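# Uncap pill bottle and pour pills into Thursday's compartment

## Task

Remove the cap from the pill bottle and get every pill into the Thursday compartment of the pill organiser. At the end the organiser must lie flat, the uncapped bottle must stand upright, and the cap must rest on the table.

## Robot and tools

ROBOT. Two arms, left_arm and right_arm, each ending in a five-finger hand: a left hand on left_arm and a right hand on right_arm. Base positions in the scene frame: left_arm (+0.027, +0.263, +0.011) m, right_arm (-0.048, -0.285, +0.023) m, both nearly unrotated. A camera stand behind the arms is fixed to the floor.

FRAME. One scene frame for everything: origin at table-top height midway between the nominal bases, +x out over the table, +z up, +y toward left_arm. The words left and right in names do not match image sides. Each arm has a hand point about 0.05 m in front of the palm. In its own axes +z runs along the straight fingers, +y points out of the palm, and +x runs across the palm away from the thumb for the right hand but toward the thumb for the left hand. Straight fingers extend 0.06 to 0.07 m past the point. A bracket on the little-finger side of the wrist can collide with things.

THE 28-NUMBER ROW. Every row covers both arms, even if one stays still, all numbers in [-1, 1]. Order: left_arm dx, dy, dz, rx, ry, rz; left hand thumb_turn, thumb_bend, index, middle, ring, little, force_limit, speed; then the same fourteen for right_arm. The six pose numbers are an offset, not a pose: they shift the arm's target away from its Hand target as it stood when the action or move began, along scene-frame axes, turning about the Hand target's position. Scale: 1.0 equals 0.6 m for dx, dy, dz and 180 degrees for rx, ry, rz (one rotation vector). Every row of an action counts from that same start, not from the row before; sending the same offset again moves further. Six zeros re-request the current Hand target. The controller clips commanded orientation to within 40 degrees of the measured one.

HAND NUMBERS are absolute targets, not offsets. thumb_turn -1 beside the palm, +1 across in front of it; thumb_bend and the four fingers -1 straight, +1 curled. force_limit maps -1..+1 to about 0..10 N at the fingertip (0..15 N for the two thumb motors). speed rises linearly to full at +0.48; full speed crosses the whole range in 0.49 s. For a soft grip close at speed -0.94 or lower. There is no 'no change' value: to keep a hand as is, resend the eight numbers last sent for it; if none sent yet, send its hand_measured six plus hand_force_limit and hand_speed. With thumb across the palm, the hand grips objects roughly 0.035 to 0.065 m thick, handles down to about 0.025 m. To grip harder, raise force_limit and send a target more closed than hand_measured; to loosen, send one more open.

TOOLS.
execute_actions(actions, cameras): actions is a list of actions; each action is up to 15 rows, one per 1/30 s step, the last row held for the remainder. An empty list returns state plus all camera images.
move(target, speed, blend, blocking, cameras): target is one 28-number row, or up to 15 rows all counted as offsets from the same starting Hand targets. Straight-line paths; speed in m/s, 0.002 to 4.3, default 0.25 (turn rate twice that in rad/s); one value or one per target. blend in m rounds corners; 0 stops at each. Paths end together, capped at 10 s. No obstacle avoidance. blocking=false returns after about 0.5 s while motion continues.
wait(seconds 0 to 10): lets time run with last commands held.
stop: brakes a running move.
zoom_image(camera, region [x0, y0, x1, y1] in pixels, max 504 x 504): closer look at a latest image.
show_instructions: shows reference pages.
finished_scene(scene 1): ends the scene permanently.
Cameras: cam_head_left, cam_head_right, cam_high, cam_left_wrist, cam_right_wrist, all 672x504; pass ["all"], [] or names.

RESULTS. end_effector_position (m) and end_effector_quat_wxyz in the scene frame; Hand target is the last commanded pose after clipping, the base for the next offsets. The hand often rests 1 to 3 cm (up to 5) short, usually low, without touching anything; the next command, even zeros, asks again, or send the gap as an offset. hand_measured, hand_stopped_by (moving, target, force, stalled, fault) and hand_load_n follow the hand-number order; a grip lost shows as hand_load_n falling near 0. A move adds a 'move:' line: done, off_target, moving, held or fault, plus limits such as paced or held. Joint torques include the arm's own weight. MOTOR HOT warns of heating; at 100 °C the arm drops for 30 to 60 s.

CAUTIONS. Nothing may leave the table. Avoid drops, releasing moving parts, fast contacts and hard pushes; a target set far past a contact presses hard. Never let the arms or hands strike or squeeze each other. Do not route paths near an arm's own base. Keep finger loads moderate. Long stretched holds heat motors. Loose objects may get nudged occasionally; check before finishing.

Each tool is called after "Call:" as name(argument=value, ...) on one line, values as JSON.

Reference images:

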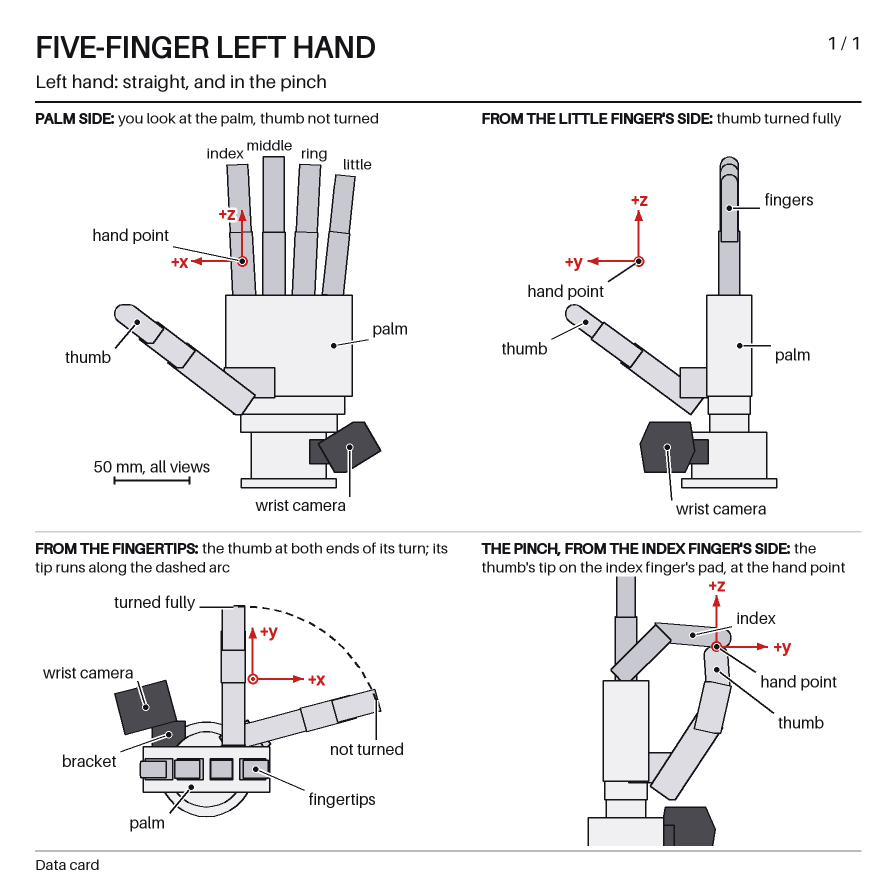

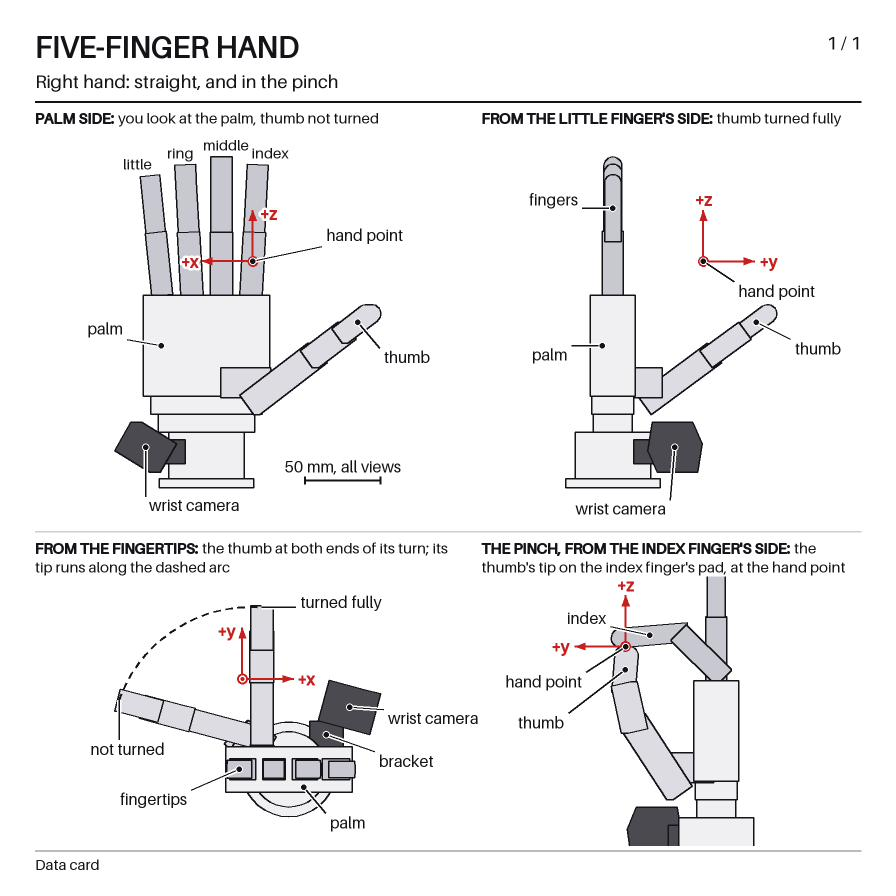

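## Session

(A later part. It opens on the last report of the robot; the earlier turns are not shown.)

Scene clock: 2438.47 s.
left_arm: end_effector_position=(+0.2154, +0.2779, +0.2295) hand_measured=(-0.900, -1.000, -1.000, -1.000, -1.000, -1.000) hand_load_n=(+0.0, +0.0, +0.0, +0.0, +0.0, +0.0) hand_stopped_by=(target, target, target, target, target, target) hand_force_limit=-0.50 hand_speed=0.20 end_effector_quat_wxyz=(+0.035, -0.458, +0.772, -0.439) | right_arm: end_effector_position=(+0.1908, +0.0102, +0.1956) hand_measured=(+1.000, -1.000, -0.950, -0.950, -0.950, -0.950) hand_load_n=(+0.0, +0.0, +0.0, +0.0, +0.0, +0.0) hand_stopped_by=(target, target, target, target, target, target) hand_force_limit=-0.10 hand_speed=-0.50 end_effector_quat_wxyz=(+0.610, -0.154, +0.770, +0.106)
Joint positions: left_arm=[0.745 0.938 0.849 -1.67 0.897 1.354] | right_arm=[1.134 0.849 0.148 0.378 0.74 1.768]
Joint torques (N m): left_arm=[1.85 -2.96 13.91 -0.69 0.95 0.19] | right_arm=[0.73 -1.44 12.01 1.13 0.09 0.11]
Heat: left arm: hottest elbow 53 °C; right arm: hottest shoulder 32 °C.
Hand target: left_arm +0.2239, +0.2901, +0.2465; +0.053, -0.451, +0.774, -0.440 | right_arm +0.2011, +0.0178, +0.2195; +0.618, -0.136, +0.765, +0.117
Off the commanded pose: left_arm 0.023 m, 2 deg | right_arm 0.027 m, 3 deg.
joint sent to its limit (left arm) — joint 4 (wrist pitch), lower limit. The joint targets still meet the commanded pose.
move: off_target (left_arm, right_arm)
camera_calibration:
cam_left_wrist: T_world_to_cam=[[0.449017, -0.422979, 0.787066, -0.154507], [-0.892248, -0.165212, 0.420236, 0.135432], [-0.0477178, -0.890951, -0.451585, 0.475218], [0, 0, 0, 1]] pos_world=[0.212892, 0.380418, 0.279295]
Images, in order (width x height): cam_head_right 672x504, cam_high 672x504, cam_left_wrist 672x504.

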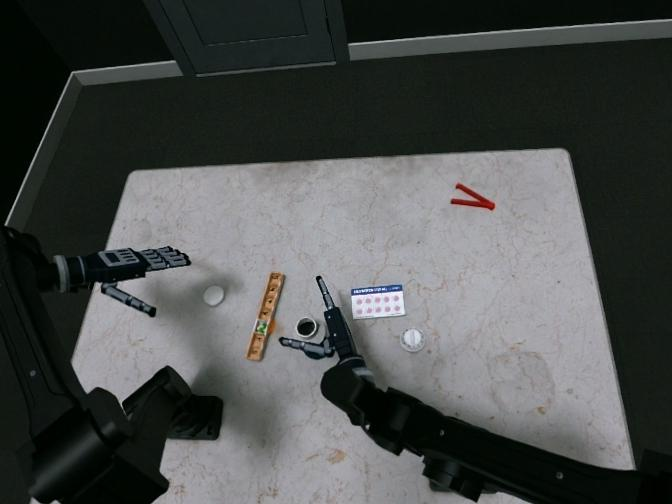

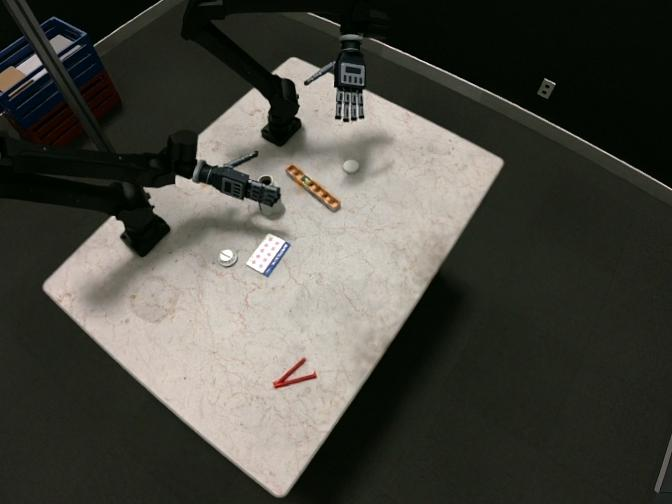

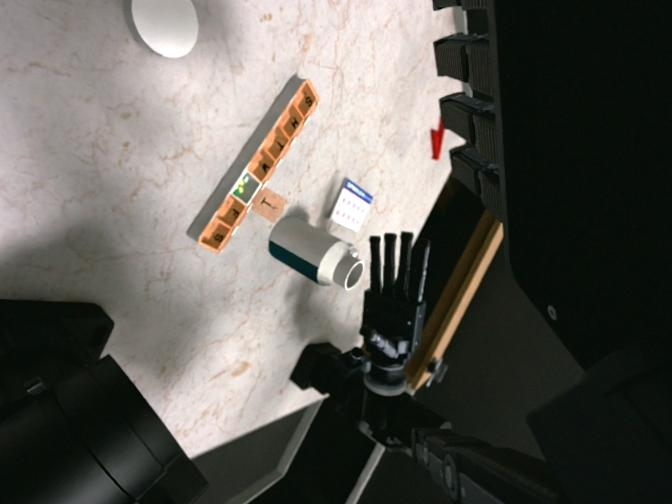

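Call:
move(target=[[0,0,0,0,0,0,-0.9,-1,-1,-1,-1,-1,-0.5,0.2,0,-0.17,0.03,0,0,0,1,-1,-0.95,-0.95,-0.95,-0.95,-0.1,-0.5]], speed=0.15, cameras=["cam_head_right","cam_head_left","cam_high","cam_left_wrist"])

Call:
zoom_image(camera="cam_head_right", region=[240, 280, 340, 355])

Call:
zoom_image(camera="cam_head_left", region=[220, 260, 340, 370])

Call:
zoom_image(camera="cam_high", region=[250, 150, 370, 240])

Scene clock: 2444.23 s.
left_arm: end_effector_position=(+0.2154, +0.2779, +0.2295) hand_measured=(-0.900, -1.000, -1.000, -1.000, -1.000, -1.000) hand_load_n=(+0.0, +0.0, +0.0, +0.0, +0.0, +0.0) hand_stopped_by=(target, target, target, target, target, target) hand_force_limit=-0.50 hand_speed=0.20 end_effector_quat_wxyz=(+0.035, -0.458, +0.772, -0.439) | right_arm: end_effector_position=(+0.1985, -0.0806, +0.2262) hand_measured=(+1.000, -1.000, -0.950, -0.950, -0.950, -0.950) hand_load_n=(-0.5, +0.0, +0.0, +0.0, +0.0, +0.0) hand_stopped_by=(target, target, target, target, target, target) hand_force_limit=-0.10 hand_speed=-0.50 end_effector_quat_wxyz=(+0.612, -0.140, +0.769, +0.120)
Joint positions: left_arm=[0.745 0.938 0.849 -1.67 0.897 1.354] | right_arm=[0.735 0.188 0.097 -0.149 0.354 1.669]
Joint torques (N m): left_arm=[1.85 -2.84 13.91 -0.69 0.95 0.19] | right_arm=[0.73 2.37 12.03 1.29 -0.04 -0.05]
Heat: left arm: hottest elbow 53 °C; right arm: hottest elbow 33 °C.
Hand target: left_arm +0.2239, +0.2901, +0.2465; +0.053, -0.451, +0.774, -0.440 | right_arm +0.2010, -0.0842, +0.2373; +0.618, -0.136, +0.765, +0.117
Off the commanded pose: left_arm 0.023 m, 2 deg | right_arm 0.012 m, 1 deg.
joint sent to its limit (left arm) — joint 4 (wrist pitch), lower limit. The joint targets still meet the commanded pose.
move: off_target (left_arm, right_arm)
camera_calibration:
cam_left_wrist: T_world_to_cam=[[0.449017, -0.422979, 0.787066, -0.154507], [-0.892248, -0.165212, 0.420236, 0.135432], [-0.0477178, -0.890951, -0.451585, 0.475218], [0, 0, 0, 1]] pos_world=[0.212892, 0.380418, 0.279295]
Images, in order (width x height): cam_head_left 672x504, cam_head_right 672x504, cam_high 672x504, cam_left_wrist 672x504.

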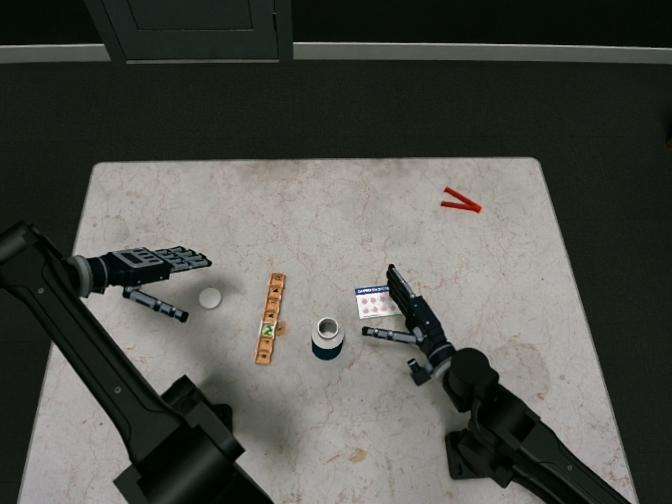

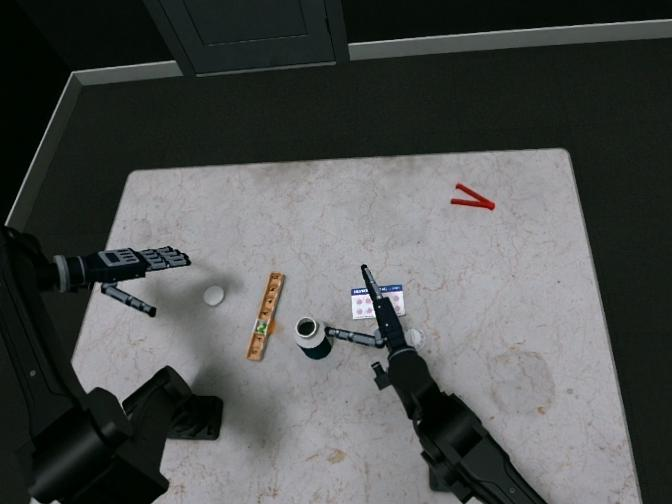

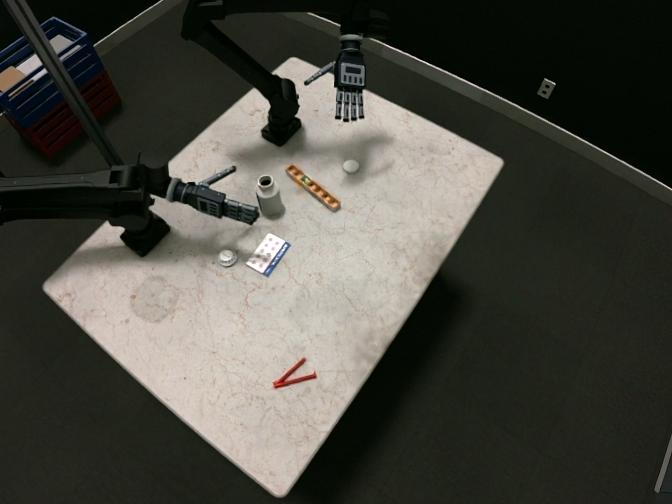

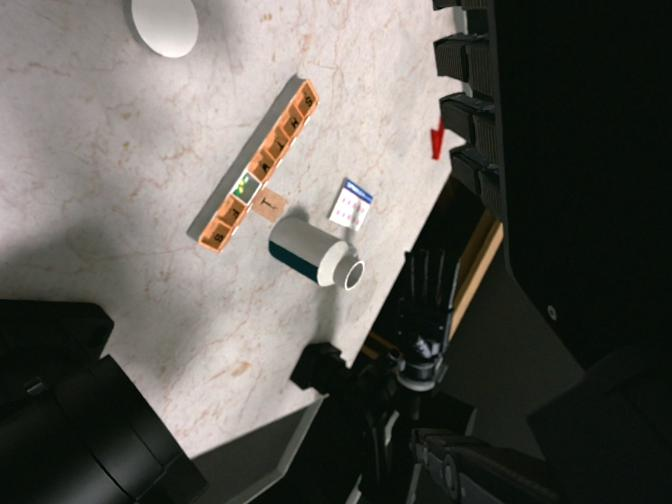

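Scaled by 5.040 from the camera's 672x504 image, which has a finer 960x720 frame.

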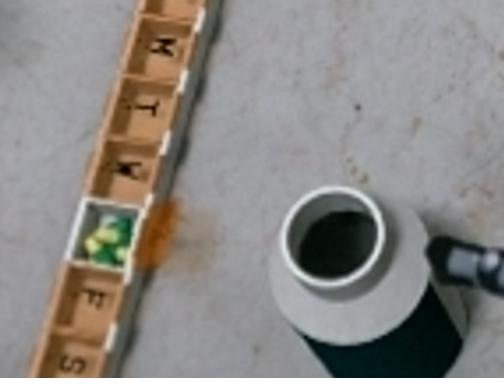

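Scaled by 4.200 from the camera's 672x504 image, which has a finer 960x720 frame.

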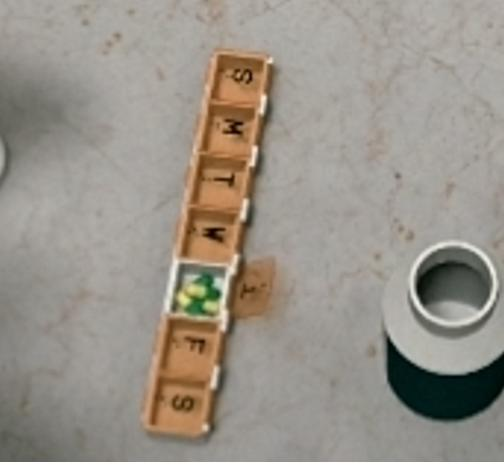

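Scaled by 4.200 from the camera's 672x504 image, which has a finer 960x720 frame.

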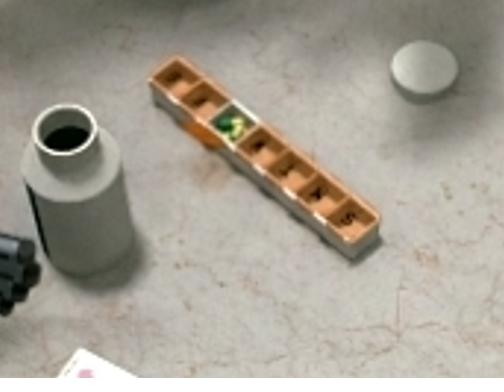

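Call:
zoom_image(camera="cam_head_right", region=[290, 310, 330, 340])

Call:
zoom_image(camera="cam_head_left", region=[308, 312, 348, 342])

Call:
zoom_image(camera="cam_high", region=[250, 172, 290, 202])

Scaled by 12.600 from the camera's 672x504 image, which has a finer 960x720 frame.

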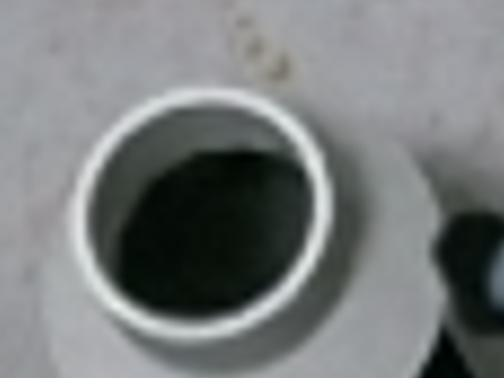

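Scaled by 12.600 from the camera's 672x504 image, which has a finer 960x720 frame.

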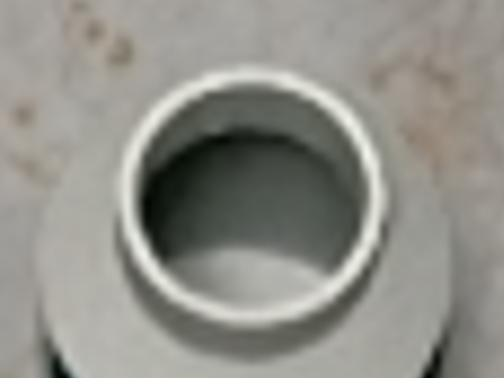

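Scaled by 12.600 from the camera's 672x504 image, which has a finer 960x720 frame.

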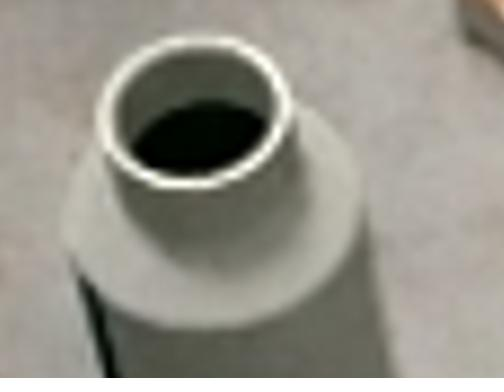

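Call:
finished_scene(scene=1)

The scene is finished: the task was done.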